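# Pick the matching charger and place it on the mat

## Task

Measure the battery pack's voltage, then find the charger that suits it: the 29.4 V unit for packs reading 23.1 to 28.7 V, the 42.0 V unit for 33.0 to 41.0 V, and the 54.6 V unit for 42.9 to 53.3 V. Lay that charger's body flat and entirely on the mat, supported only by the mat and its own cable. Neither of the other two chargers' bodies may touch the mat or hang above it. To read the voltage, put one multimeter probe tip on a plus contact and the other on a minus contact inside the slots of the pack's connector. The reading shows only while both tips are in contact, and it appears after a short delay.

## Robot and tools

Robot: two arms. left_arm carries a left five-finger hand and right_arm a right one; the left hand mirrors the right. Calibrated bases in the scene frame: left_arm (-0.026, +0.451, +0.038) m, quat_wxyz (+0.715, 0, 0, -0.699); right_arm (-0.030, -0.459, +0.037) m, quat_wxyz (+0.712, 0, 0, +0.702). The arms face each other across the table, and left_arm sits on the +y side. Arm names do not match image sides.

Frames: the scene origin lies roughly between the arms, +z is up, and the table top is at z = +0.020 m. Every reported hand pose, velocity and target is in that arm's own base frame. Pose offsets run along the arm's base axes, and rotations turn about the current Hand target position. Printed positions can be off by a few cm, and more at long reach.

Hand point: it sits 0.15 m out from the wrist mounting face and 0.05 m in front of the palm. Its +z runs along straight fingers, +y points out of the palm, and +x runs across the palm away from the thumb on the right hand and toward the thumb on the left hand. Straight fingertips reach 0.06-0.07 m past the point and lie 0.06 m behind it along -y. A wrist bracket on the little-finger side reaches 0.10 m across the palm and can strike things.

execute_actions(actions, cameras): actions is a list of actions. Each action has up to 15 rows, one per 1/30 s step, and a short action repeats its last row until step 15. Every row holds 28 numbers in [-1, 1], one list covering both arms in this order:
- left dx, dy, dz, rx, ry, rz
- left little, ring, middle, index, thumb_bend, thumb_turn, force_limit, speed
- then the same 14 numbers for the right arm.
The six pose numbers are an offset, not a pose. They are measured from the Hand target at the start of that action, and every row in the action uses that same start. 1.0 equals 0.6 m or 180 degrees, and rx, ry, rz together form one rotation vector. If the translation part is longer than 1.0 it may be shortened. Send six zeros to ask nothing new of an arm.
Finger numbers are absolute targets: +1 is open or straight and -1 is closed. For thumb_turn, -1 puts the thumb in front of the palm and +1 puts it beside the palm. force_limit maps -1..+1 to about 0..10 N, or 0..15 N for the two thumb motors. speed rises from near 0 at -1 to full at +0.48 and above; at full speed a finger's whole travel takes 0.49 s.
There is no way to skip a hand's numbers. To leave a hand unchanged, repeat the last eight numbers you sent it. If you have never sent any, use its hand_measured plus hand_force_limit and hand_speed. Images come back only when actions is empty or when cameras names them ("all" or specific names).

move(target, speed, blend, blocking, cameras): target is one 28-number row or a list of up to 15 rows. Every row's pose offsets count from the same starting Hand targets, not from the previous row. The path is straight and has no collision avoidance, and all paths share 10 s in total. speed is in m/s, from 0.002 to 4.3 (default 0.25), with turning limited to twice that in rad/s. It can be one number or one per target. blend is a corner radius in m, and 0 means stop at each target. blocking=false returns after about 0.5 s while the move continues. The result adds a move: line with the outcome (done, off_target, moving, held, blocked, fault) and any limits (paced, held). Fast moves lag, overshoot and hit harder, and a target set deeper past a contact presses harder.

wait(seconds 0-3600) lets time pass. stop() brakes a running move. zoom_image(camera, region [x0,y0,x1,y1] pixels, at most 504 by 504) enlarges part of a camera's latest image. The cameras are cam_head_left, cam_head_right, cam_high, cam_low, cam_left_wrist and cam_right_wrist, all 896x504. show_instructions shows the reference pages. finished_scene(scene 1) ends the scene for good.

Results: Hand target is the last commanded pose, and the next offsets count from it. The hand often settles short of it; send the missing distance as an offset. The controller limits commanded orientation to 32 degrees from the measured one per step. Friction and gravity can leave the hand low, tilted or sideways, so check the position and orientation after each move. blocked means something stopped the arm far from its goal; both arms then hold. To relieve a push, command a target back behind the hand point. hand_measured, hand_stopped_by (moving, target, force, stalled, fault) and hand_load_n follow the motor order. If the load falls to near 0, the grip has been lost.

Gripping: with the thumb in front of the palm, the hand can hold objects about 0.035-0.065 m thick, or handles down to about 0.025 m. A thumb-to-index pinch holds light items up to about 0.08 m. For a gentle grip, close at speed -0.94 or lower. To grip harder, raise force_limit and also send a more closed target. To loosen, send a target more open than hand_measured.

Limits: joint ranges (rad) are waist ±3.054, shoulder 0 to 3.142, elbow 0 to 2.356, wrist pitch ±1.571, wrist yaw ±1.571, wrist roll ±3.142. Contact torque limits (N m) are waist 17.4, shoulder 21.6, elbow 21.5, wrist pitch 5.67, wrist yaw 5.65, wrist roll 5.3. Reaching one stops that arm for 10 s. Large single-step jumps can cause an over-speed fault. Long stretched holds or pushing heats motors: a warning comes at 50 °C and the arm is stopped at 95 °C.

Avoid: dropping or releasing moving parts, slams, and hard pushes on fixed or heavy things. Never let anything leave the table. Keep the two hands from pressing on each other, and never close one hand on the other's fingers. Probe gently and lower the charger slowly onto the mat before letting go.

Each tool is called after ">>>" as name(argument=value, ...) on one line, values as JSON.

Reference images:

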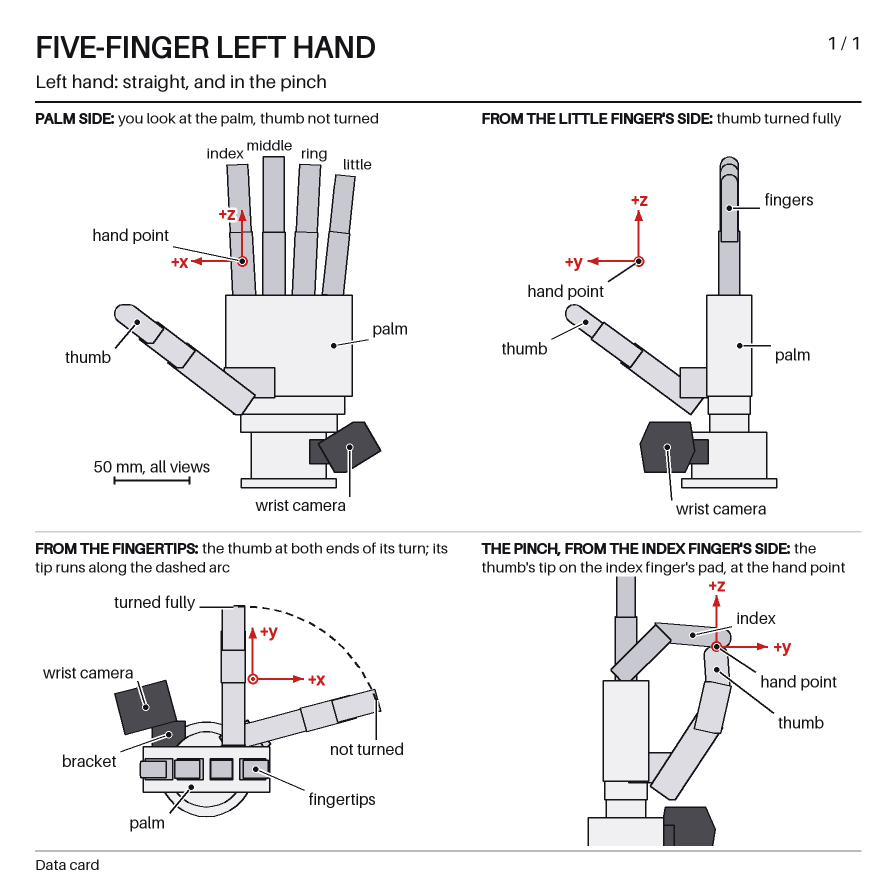

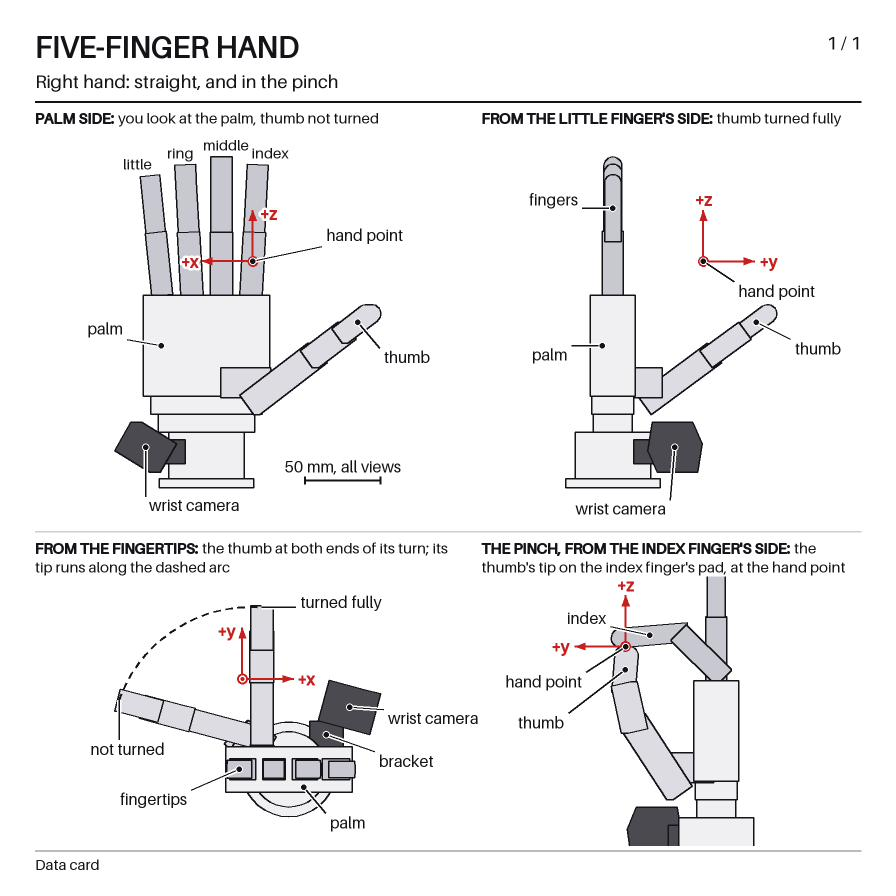

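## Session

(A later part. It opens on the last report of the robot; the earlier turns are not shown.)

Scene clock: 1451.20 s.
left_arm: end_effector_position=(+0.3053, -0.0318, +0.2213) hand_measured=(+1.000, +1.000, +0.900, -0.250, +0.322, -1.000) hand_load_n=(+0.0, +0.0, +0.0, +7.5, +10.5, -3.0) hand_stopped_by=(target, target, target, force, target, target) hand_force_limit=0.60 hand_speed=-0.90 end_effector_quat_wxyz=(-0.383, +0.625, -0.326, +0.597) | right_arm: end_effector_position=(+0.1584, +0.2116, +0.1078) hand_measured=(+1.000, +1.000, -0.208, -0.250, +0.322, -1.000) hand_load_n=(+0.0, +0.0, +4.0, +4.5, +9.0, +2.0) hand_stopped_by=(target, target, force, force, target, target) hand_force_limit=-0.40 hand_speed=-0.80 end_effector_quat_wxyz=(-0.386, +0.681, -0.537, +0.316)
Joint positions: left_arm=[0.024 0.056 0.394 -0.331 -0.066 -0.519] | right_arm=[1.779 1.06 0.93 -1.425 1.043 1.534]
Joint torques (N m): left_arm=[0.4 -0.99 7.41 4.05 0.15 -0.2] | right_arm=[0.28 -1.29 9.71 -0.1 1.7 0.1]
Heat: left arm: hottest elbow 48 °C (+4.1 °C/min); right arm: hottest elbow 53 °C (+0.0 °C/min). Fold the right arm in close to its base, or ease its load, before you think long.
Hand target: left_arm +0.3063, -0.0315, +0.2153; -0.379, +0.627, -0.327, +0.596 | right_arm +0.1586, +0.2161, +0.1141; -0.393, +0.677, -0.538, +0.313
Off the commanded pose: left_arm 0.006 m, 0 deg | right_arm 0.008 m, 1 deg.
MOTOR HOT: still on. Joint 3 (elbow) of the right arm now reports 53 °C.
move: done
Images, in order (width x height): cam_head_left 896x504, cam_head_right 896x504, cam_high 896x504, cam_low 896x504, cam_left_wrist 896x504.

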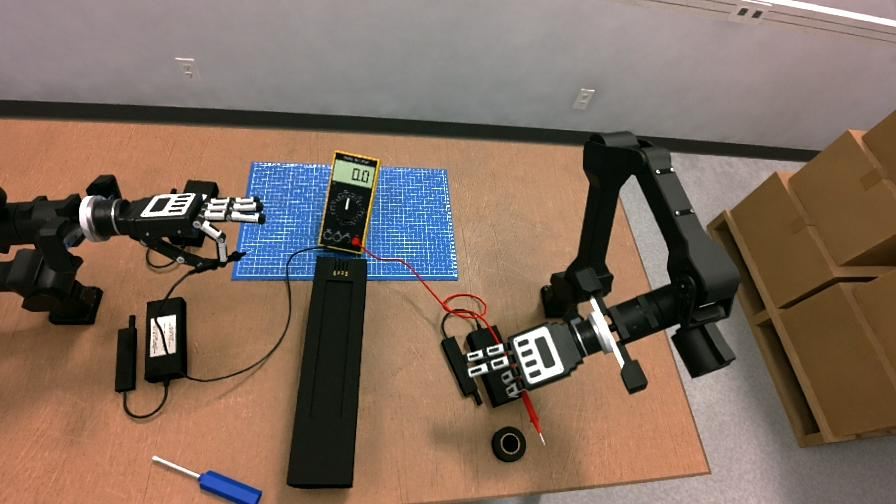

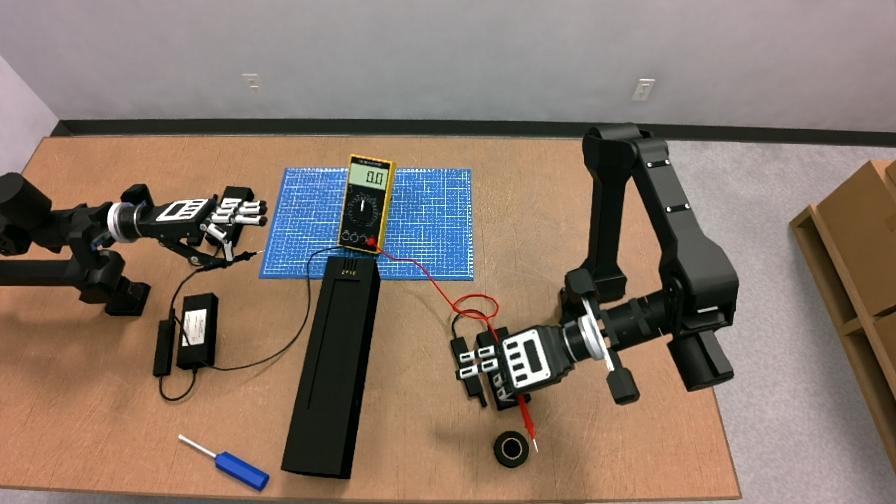

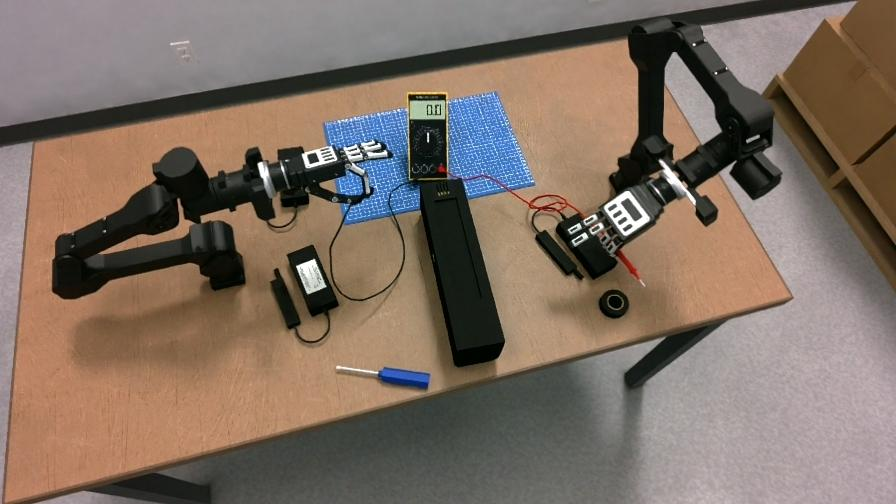

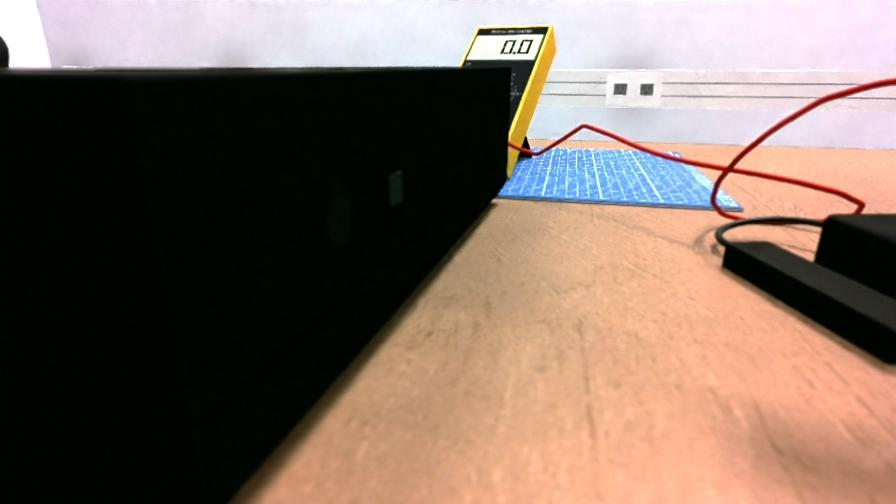

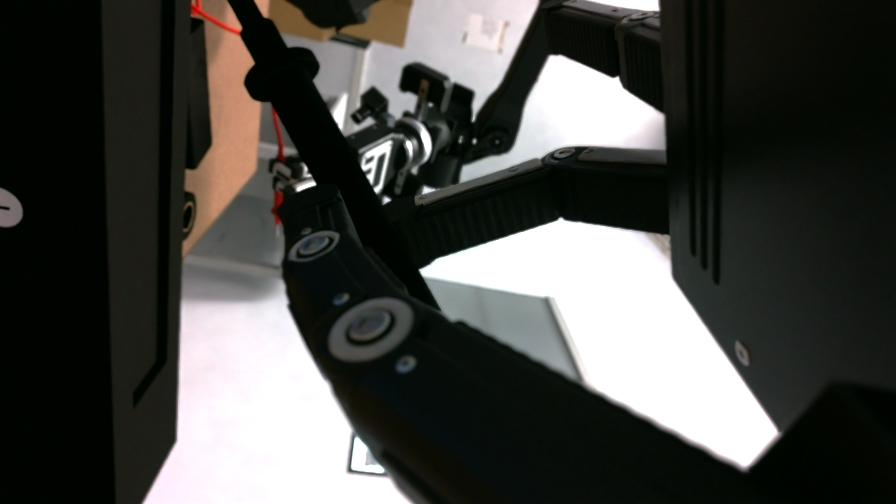

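>>> move(target=[0.158,0.0508,-0.047,-0.083,-0.0071,0,-0.7,-0.7,0.2,-0.35,0.32,-1,0.6,-0.6,0,0,0,0,0,0,1,1,-0.4,-0.4,0.32,-1,-0.4,-0.8], speed=0.12, cameras=["cam_left_wrist", "cam_high", "cam_low", "cam_head_left", "cam_head_right"])

Scene clock: 1632.37 s.
left_arm: end_effector_position=(+0.4019, -0.0016, +0.1988) hand_measured=(-0.700, -0.700, +0.200, -0.250, +0.322, -1.000) hand_load_n=(+0.0, +0.0, +0.0, +7.5, +10.5, -3.5) hand_stopped_by=(target, target, target, force, target, target) hand_force_limit=0.60 hand_speed=-0.60 end_effector_quat_wxyz=(-0.304, +0.656, -0.243, +0.647) | right_arm: end_effector_position=(+0.1584, +0.2116, +0.1078) hand_measured=(+1.000, +1.000, -0.208, -0.250, +0.322, -1.000) hand_load_n=(+0.0, +0.0, +4.0, +4.0, +9.5, +2.0) hand_stopped_by=(target, target, force, force, target, target) hand_force_limit=-0.40 hand_speed=-0.80 end_effector_quat_wxyz=(-0.386, +0.681, -0.537, +0.316)
Joint positions: left_arm=[0.294 0.755 0.227 0.55 0.208 -0.781] | right_arm=[1.779 1.06 0.93 -1.425 1.043 1.534]
Joint torques (N m): left_arm=[0.43 -2.4 7.87 3.96 0.12 -0.25] | right_arm=[0.36 -1.28 9.7 -0.09 1.69 0.1]
Motor temperatures (°C): left_arm=[25 27 45 62 33 28] | right_arm=[27 28 54 35 46 30]
Heat: left arm: hottest wrist pitch 62 °C (+3.0 °C/min); right arm: hottest elbow 54 °C (+1.0 °C/min). Fold the left arm in close to its base, or ease its load, before you think long. Fold the right arm in close to its base, or ease its load, before you think long.
Hand target: left_arm +0.4011, -0.0010, +0.1874; -0.298, +0.664, -0.242, +0.641 | right_arm +0.1586, +0.2161, +0.1141; -0.393, +0.677, -0.538, +0.313
Off the commanded pose: left_arm 0.012 m, 1 deg | right_arm 0.008 m, 1 deg.
MOTOR HOT: joint 4 (wrist pitch) of the left arm now reports 62 °C; the controller stops that arm at 95 °C. To cool a motor, set the load down, stop pushing, or move to a pose that needs little force.
MOTOR HOT: still on. Joint 3 (elbow) of the right arm now reports 54 °C.
move: off_target (left_arm)
Images, in order (width x height): cam_head_left 896x504, cam_head_right 896x504, cam_high 896x504, cam_low 896x504, cam_left_wrist 896x504.

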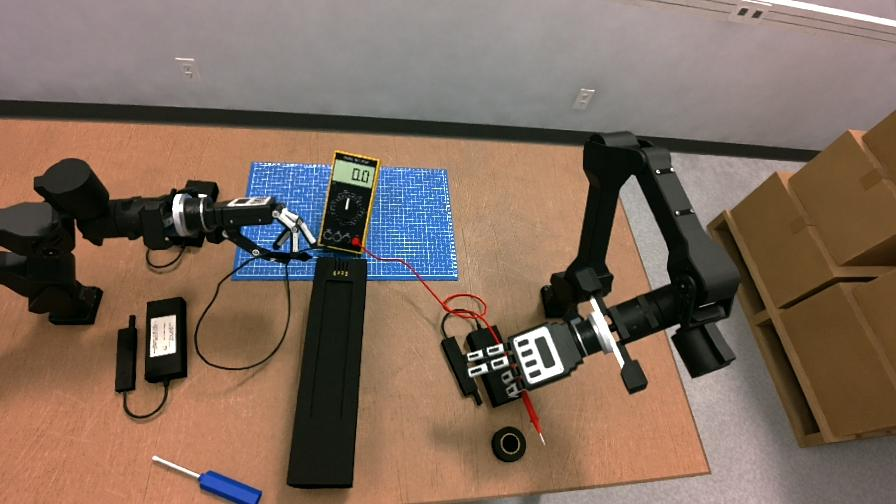

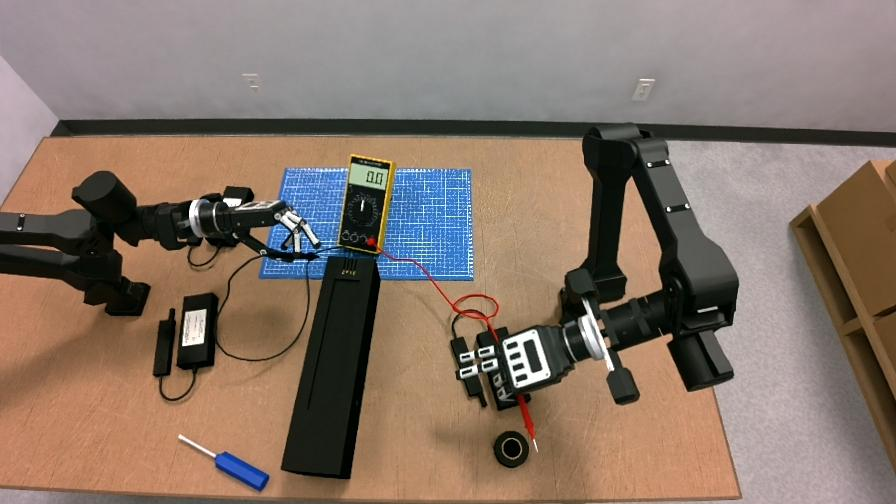

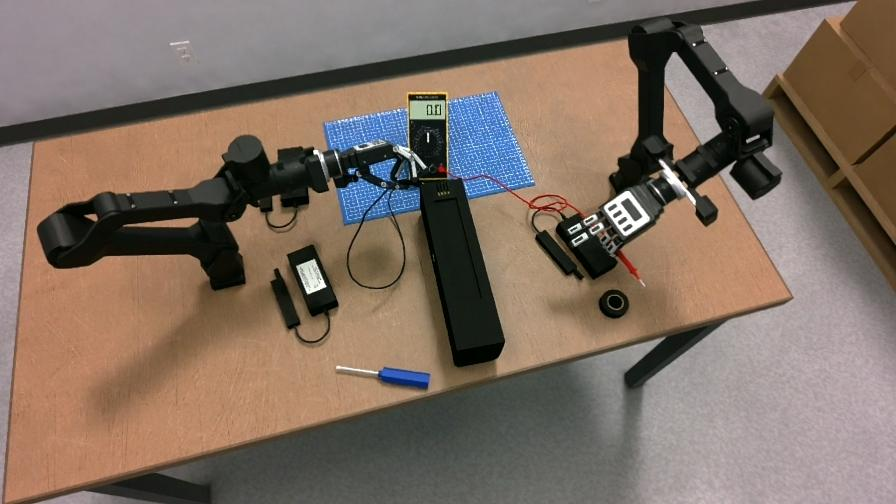

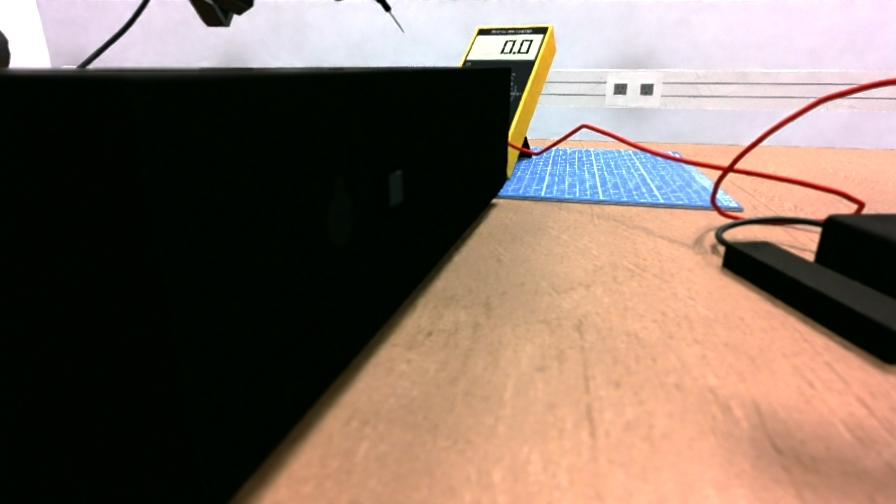

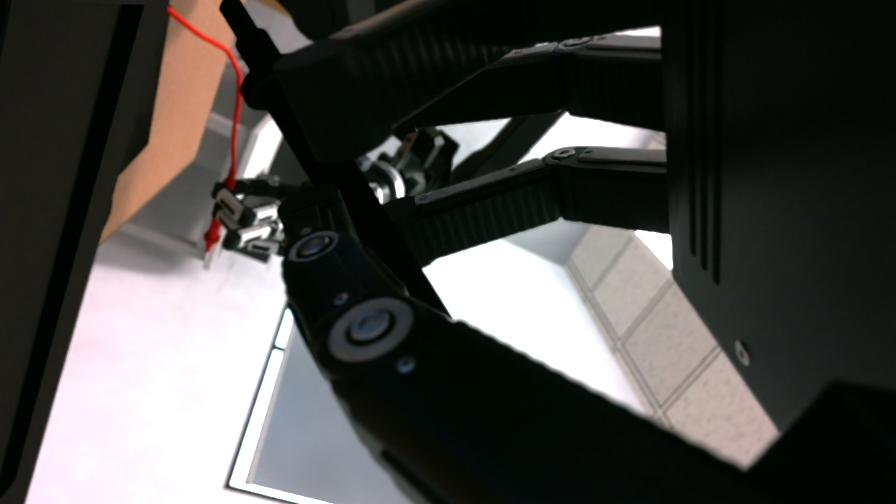

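>>> zoom_image(camera="cam_head_left", region=[280, 220, 380, 300])

>>> zoom_image(camera="cam_head_right", region=[280, 220, 380, 300])

>>> zoom_image(camera="cam_high", region=[380, 140, 480, 220])

>>> zoom_image(camera="cam_low", region=[300, 0, 560, 120])

Scaled by 5.040 from the camera's image (finer frame: 1280x720).

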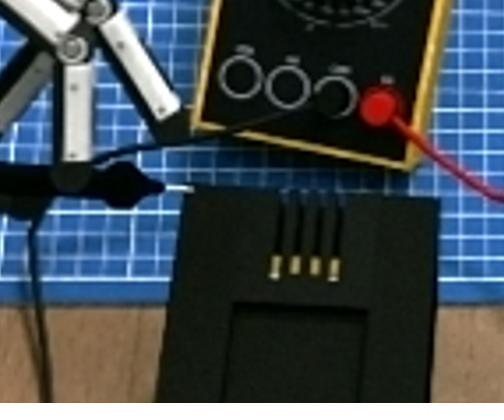

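Scaled by 5.040 from the camera's image (finer frame: 1280x720).

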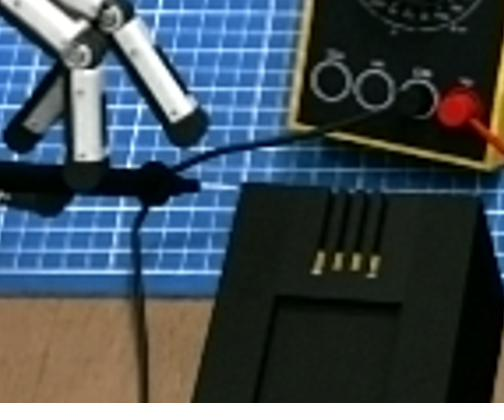

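Scaled by 5.040 from the camera's image (finer frame: 1280x720).

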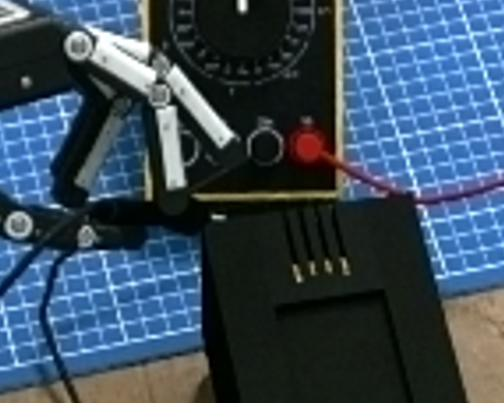

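Scaled by 1.938 from the camera's image (finer frame: 1280x720).

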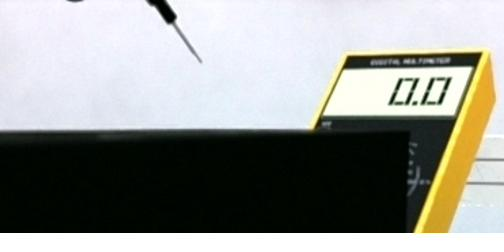

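>>> move(target=[0.0477,-0.0335,-0.02,0,0,0,-0.7,-0.7,0.2,-0.35,0.32,-1,0.6,-0.6,0,0,0,0,0,0,1,1,-0.4,-0.4,0.32,-1,-0.4,-0.8], speed=0.06, cameras=["cam_high", "cam_low", "cam_head_left", "cam_head_right"])

>>> zoom_image(camera="cam_head_left", region=[290, 230, 370, 290])

>>> zoom_image(camera="cam_head_right", region=[300, 230, 380, 290])

>>> zoom_image(camera="cam_high", region=[400, 160, 480, 220])

>>> zoom_image(camera="cam_low", region=[340, 0, 540, 100])

Scene clock: 1652.10 s.
left_arm: end_effector_position=(+0.4299, -0.0200, +0.1824) hand_measured=(-0.700, -0.700, +0.200, -0.250, +0.322, -1.000) hand_load_n=(+0.0, +0.0, +0.0, +7.5, +10.5, -3.5) hand_stopped_by=(target, target, target, force, target, target) hand_force_limit=0.60 hand_speed=-0.60 end_effector_quat_wxyz=(-0.302, +0.659, -0.242, +0.645) | right_arm: end_effector_position=(+0.1584, +0.2116, +0.1078) hand_measured=(+1.000, +1.000, -0.208, -0.250, +0.322, -1.000) hand_load_n=(+0.0, +0.0, +4.0, +4.0, +9.0, +2.0) hand_stopped_by=(target, target, force, force, target, target) hand_force_limit=-0.40 hand_speed=-0.80 end_effector_quat_wxyz=(-0.386, +0.681, -0.537, +0.316)
Joint positions: left_arm=[0.13 0.984 0.227 0.771 0.043 -0.781] | right_arm=[1.779 1.06 0.93 -1.425 1.043 1.534]
Joint torques (N m): left_arm=[-0.42 -3.24 8.61 4.06 -0.1 -0.25] | right_arm=[0.29 -1.28 9.75 -0.1 1.71 0.11]
Motor temperatures (°C): left_arm=[25 27 44 64 33 28] | right_arm=[27 28 54 35 46 30]
Heat: left arm: hottest wrist pitch 64 °C (+4.1 °C/min); right arm: hottest elbow 54 °C (+0.0 °C/min). Fold the left arm in close to its base, or ease its load, before you think long. Fold the right arm in close to its base, or ease its load, before you think long.
Hand target: left_arm +0.4297, -0.0211, +0.1753; -0.298, +0.664, -0.242, +0.641 | right_arm +0.1586, +0.2161, +0.1141; -0.393, +0.677, -0.538, +0.313
Off the commanded pose: left_arm 0.007 m, 1 deg | right_arm 0.008 m, 1 deg.
MOTOR HOT: still on. Joint 4 (wrist pitch) of the left arm now reports 64 °C.
MOTOR HOT: still on. Joint 3 (elbow) of the right arm now reports 54 °C.
move: done
Images, in order (width x height): cam_head_left 896x504, cam_head_right 896x504, cam_high 896x504, cam_low 896x504.

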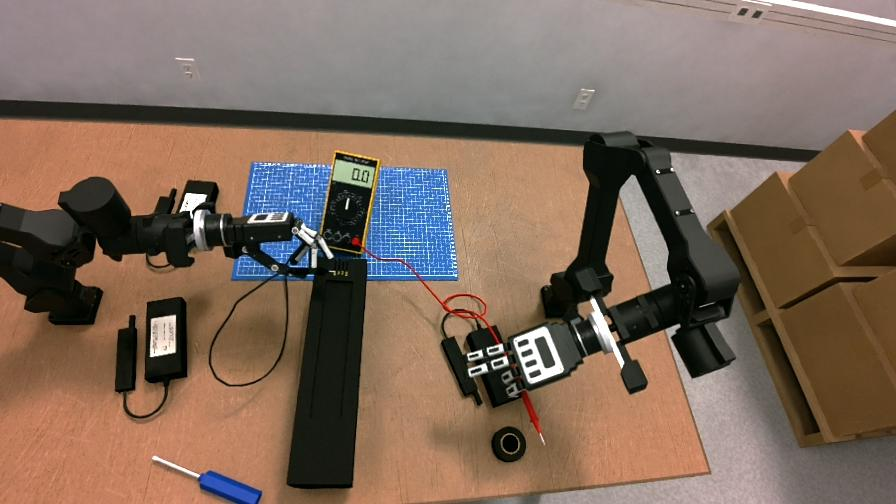

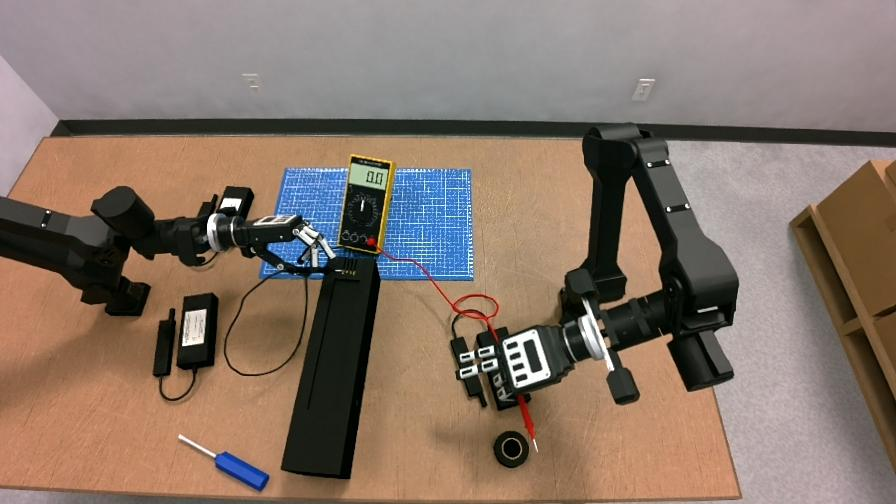

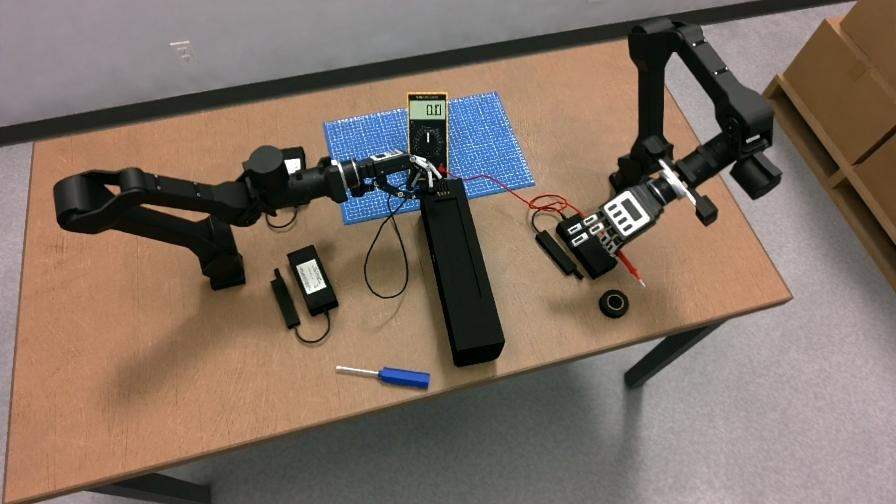

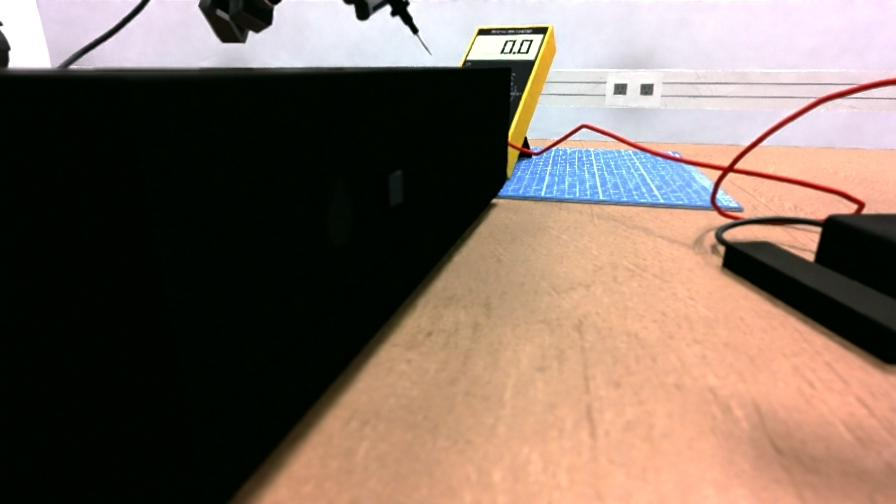

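Scaled by 6.300 from the camera's image (finer frame: 1280x720).

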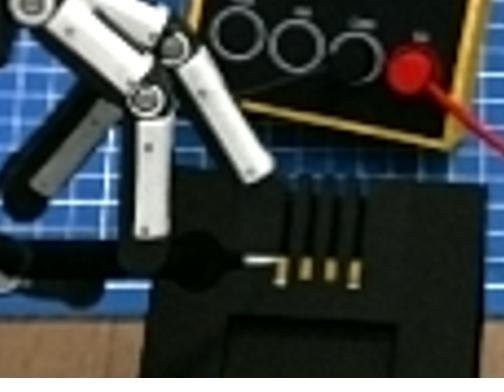

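Scaled by 6.300 from the camera's image (finer frame: 1280x720).

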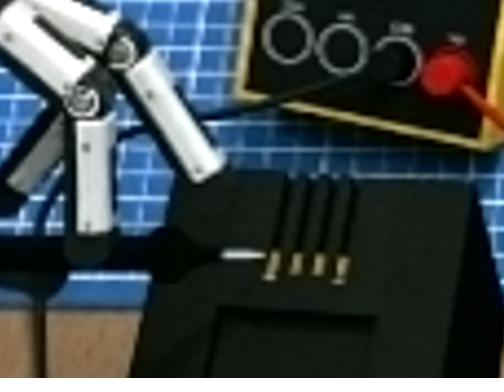

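Scaled by 6.300 from the camera's image (finer frame: 1280x720).

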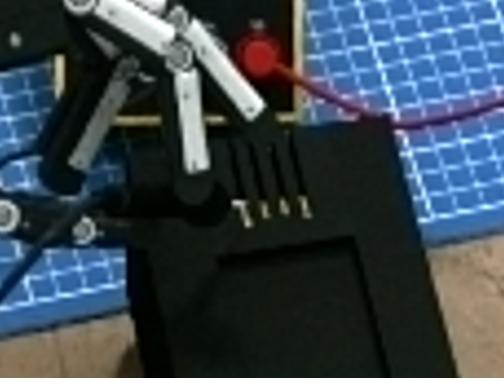

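Scaled by 2.520 from the camera's image (finer frame: 1280x720).

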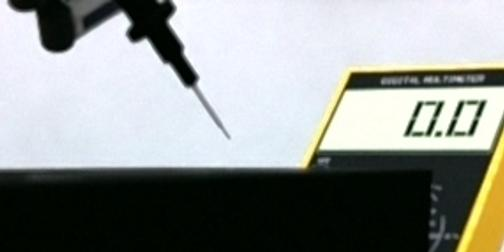

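>>> move(target=[0.03,0.005,0.0133,-0.0071,0.083,0,-0.7,-0.7,0.2,-0.35,0.32,-1,0.6,-0.6,0,0,0,0,0,0,1,1,-0.4,-0.4,0.32,-1,-0.4,-0.8], speed=0.05, cameras=["cam_high", "cam_low", "cam_head_left", "cam_head_right"])

>>> zoom_image(camera="cam_head_left", region=[290, 230, 370, 290])

>>> zoom_image(camera="cam_head_right", region=[300, 230, 380, 290])

>>> zoom_image(camera="cam_low", region=[340, 0, 540, 100])

Scene clock: 1664.07 s.
left_arm: end_effector_position=(+0.4448, -0.0186, +0.1801) hand_measured=(-0.700, -0.700, +0.200, -0.250, +0.322, -1.000) hand_load_n=(+0.0, +0.0, +0.0, +8.0, +10.0, -3.0) hand_stopped_by=(target, target, target, force, target, target) hand_force_limit=0.60 hand_speed=-0.60 end_effector_quat_wxyz=(-0.255, +0.746, -0.271, +0.551) | right_arm: end_effector_position=(+0.1584, +0.2116, +0.1078) hand_measured=(+1.000, +1.000, -0.208, -0.250, +0.322, -1.000) hand_load_n=(+0.0, +0.0, +4.0, +4.0, +9.0, +2.0) hand_stopped_by=(target, target, force, force, target, target) hand_force_limit=-0.40 hand_speed=-0.80 end_effector_quat_wxyz=(-0.386, +0.681, -0.537, +0.316)
Joint positions: left_arm=[0.128 0.994 0.604 0.125 0.042 -0.777] | right_arm=[1.779 1.06 0.93 -1.425 1.043 1.534]
Joint torques (N m): left_arm=[-0.24 -4.07 12 3.7 -0.12 0.05] | right_arm=[0.32 -1.3 9.72 -0.1 1.7 0.12]
Motor temperatures (°C): left_arm=[25 28 45 64 33 28] | right_arm=[27 28 54 35 46 30]
Heat: left arm: hottest wrist pitch 64 °C (+3.0 °C/min); right arm: hottest elbow 54 °C (+0.0 °C/min). Fold the left arm in close to its base, or ease its load, before you think long. Fold the right arm in close to its base, or ease its load, before you think long.
Hand target: left_arm +0.4477, -0.0181, +0.1831; -0.257, +0.746, -0.272, +0.552 | right_arm +0.1586, +0.2161, +0.1141; -0.393, +0.677, -0.538, +0.313
Off the commanded pose: left_arm 0.004 m, 0 deg | right_arm 0.008 m, 1 deg.
MOTOR HOT: still on. Joint 4 (wrist pitch) of the left arm now reports 64 °C.
MOTOR HOT: still on. Joint 3 (elbow) of the right arm now reports 54 °C.
move: done
Images, in order (width x height): cam_head_left 896x504, cam_head_right 896x504, cam_high 896x504, cam_low 896x504.

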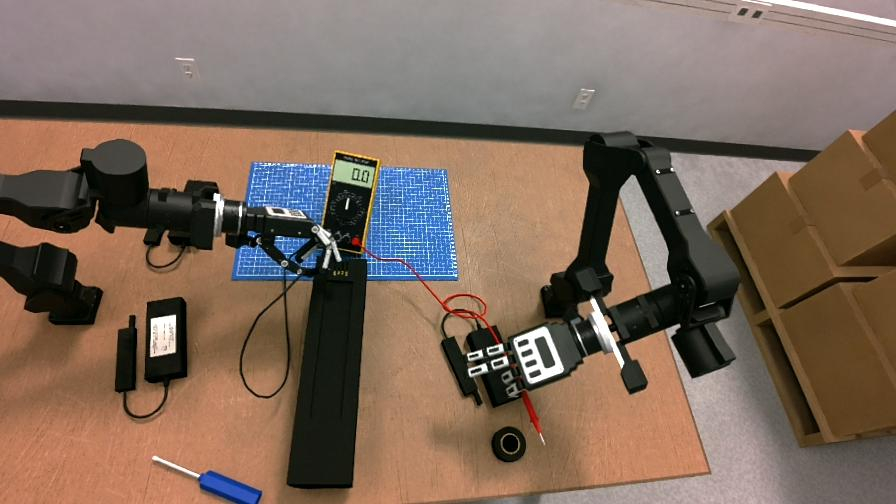

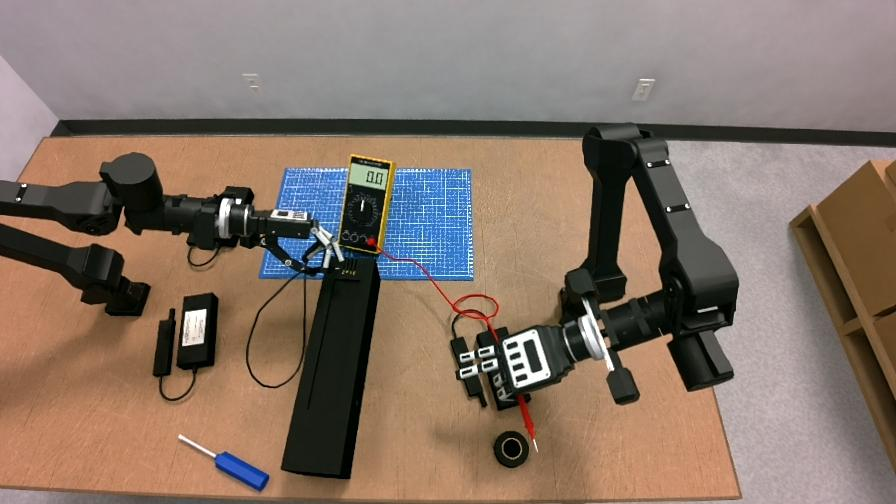

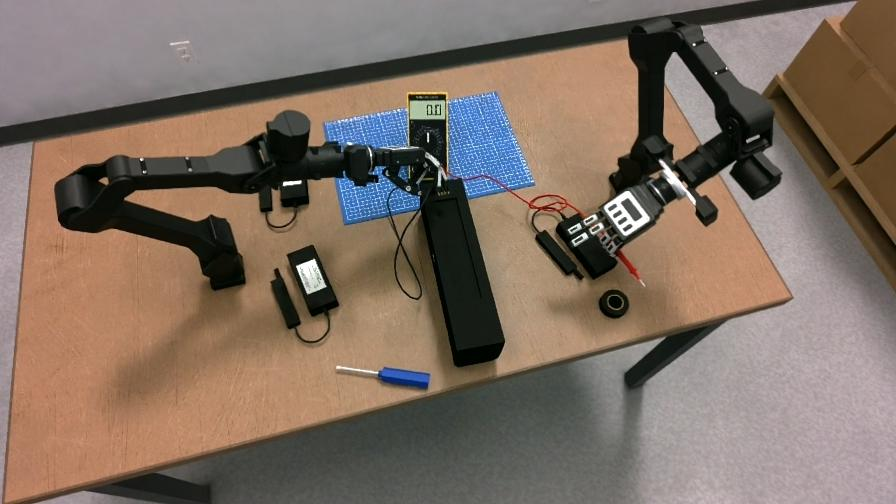

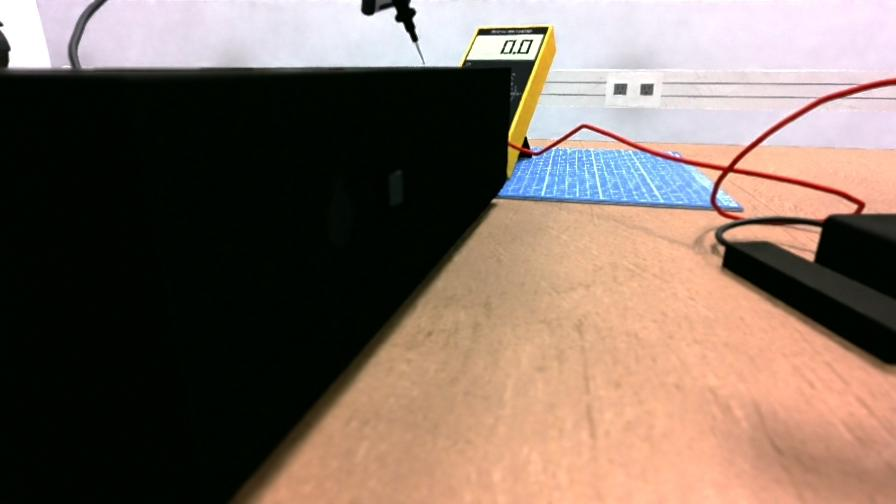

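Scaled by 6.300 from the camera's image (finer frame: 1280x720).

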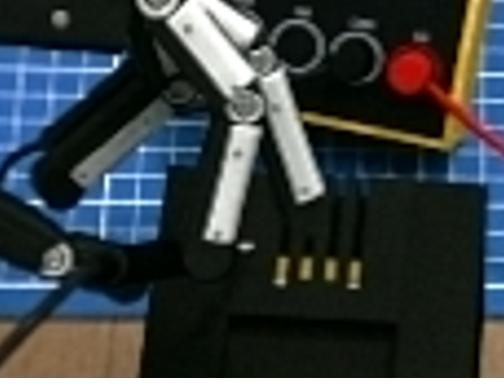

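Scaled by 6.300 from the camera's image (finer frame: 1280x720).

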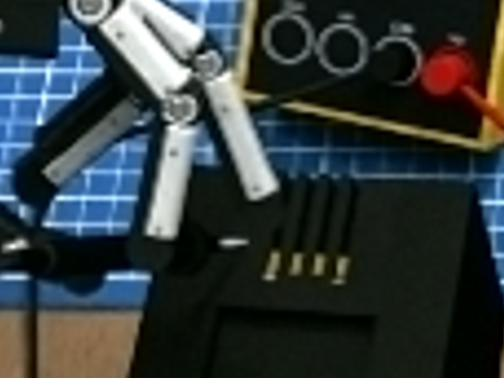

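Scaled by 2.520 from the camera's image (finer frame: 1280x720).

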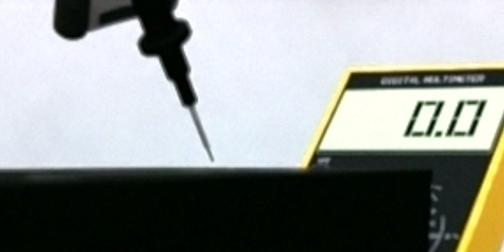

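>>> move(target=[0.013,-0.0137,0.006,0,0,0,-0.7,-0.7,0.2,-0.35,0.32,-1,0.6,-0.6,0,0,0,0,0,0,1,1,-0.4,-0.4,0.32,-1,-0.4,-0.8], speed=0.05, cameras=["cam_high", "cam_low", "cam_head_left", "cam_head_right"])

>>> zoom_image(camera="cam_head_left", region=[310, 250, 360, 290])

>>> zoom_image(camera="cam_head_right", region=[320, 250, 370, 290])

>>> zoom_image(camera="cam_low", region=[380, 20, 480, 90])

Scene clock: 1673.30 s.
left_arm: end_effector_position=(+0.4521, -0.0258, +0.1826) hand_measured=(-0.700, -0.700, +0.200, -0.250, +0.322, -1.000) hand_load_n=(+0.0, +0.0, +0.0, +8.0, +10.5, -3.0) hand_stopped_by=(target, target, target, force, target, target) hand_force_limit=0.60 hand_speed=-0.60 end_effector_quat_wxyz=(-0.257, +0.746, -0.274, +0.549) | right_arm: end_effector_position=(+0.1584, +0.2116, +0.1078) hand_measured=(+1.000, +1.000, -0.208, -0.250, +0.322, -1.000) hand_load_n=(+0.0, +0.0, +4.0, +4.0, +9.5, +2.0) hand_stopped_by=(target, target, force, force, target, target) hand_force_limit=-0.40 hand_speed=-0.80 end_effector_quat_wxyz=(-0.386, +0.681, -0.537, +0.316)
Joint positions: left_arm=[0.084 1.025 0.632 0.125 -0.003 -0.782] | right_arm=[1.779 1.06 0.93 -1.425 1.043 1.534]
Joint torques (N m): left_arm=[-0.42 -4.21 12.02 3.92 -0.03 -0.2] | right_arm=[0.32 -1.29 9.76 -0.09 1.71 0.11]
Motor temperatures (°C): left_arm=[25 28 46 65 33 28] | right_arm=[27 28 54 35 46 30]
Heat: left arm: hottest wrist pitch 65 °C (+4.0 °C/min); right arm: hottest elbow 54 °C (+0.0 °C/min). Fold the left arm in close to its base, or ease its load, before you think long. Fold the right arm in close to its base, or ease its load, before you think long.
Hand target: left_arm +0.4555, -0.0263, +0.1867; -0.257, +0.746, -0.272, +0.552 | right_arm +0.1586, +0.2161, +0.1141; -0.393, +0.677, -0.538, +0.313
Off the commanded pose: left_arm 0.005 m, 0 deg | right_arm 0.008 m, 1 deg.
MOTOR HOT: still on. Joint 4 (wrist pitch) of the left arm now reports 65 °C.
MOTOR HOT: still on. Joint 3 (elbow) of the right arm now reports 54 °C.
move: done
Images, in order (width x height): cam_head_left 896x504, cam_head_right 896x504, cam_high 896x504, cam_low 896x504.

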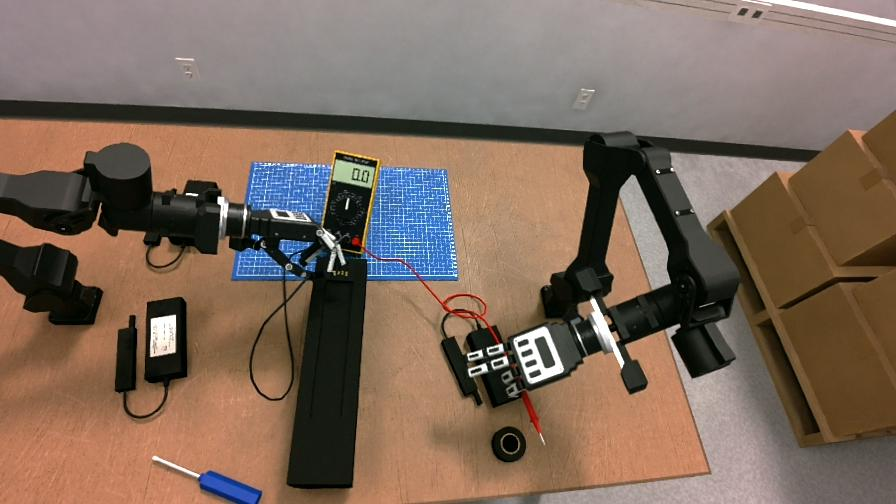

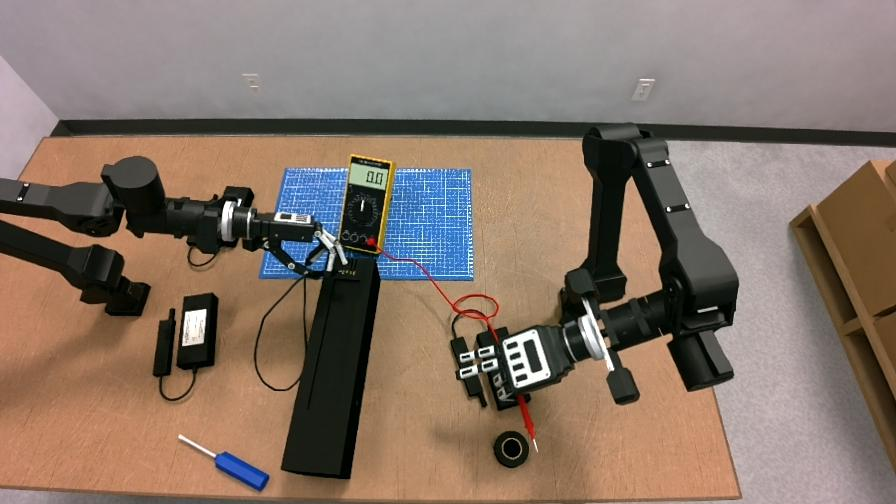

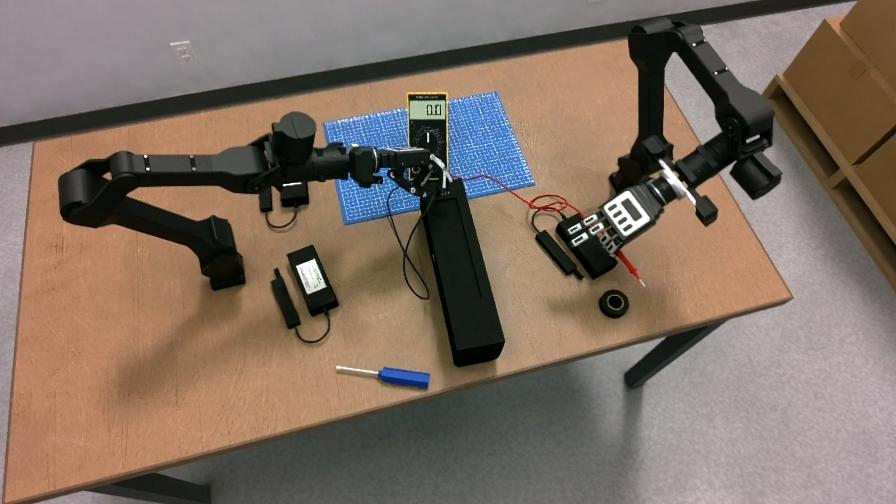

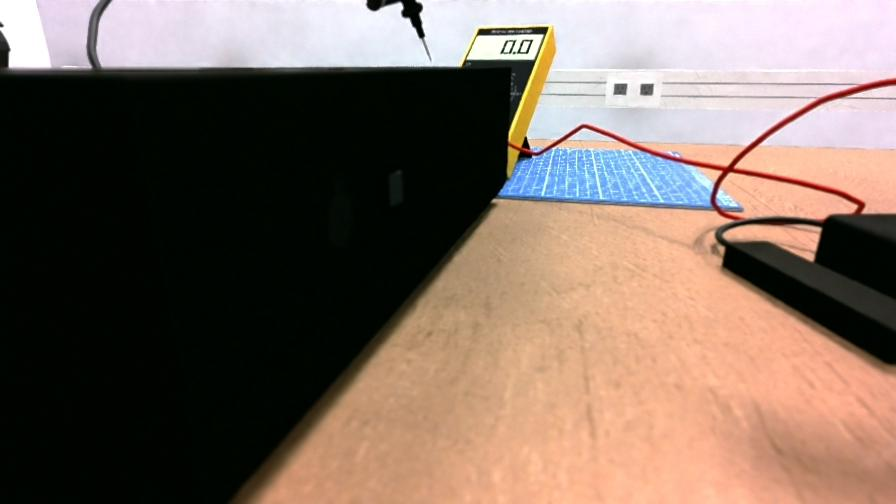

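Scaled by 10.080 from the camera's image (finer frame: 1280x720).

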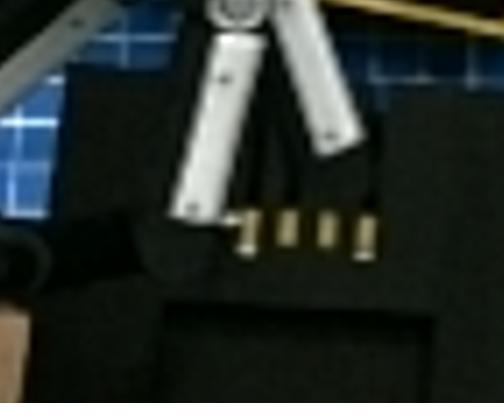

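Scaled by 10.080 from the camera's image (finer frame: 1280x720).

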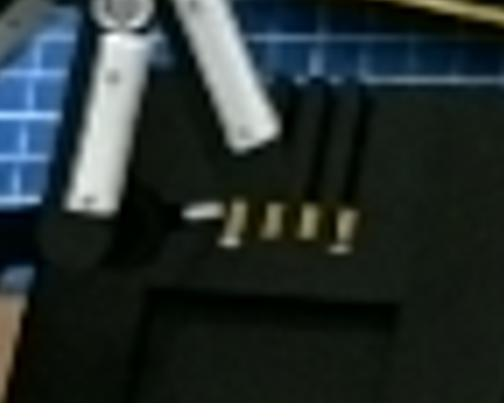

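Scaled by 5.040 from the camera's image (finer frame: 1280x720).

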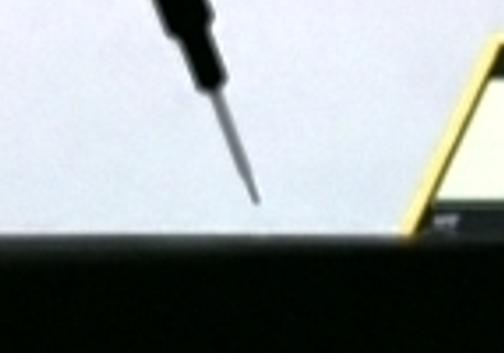

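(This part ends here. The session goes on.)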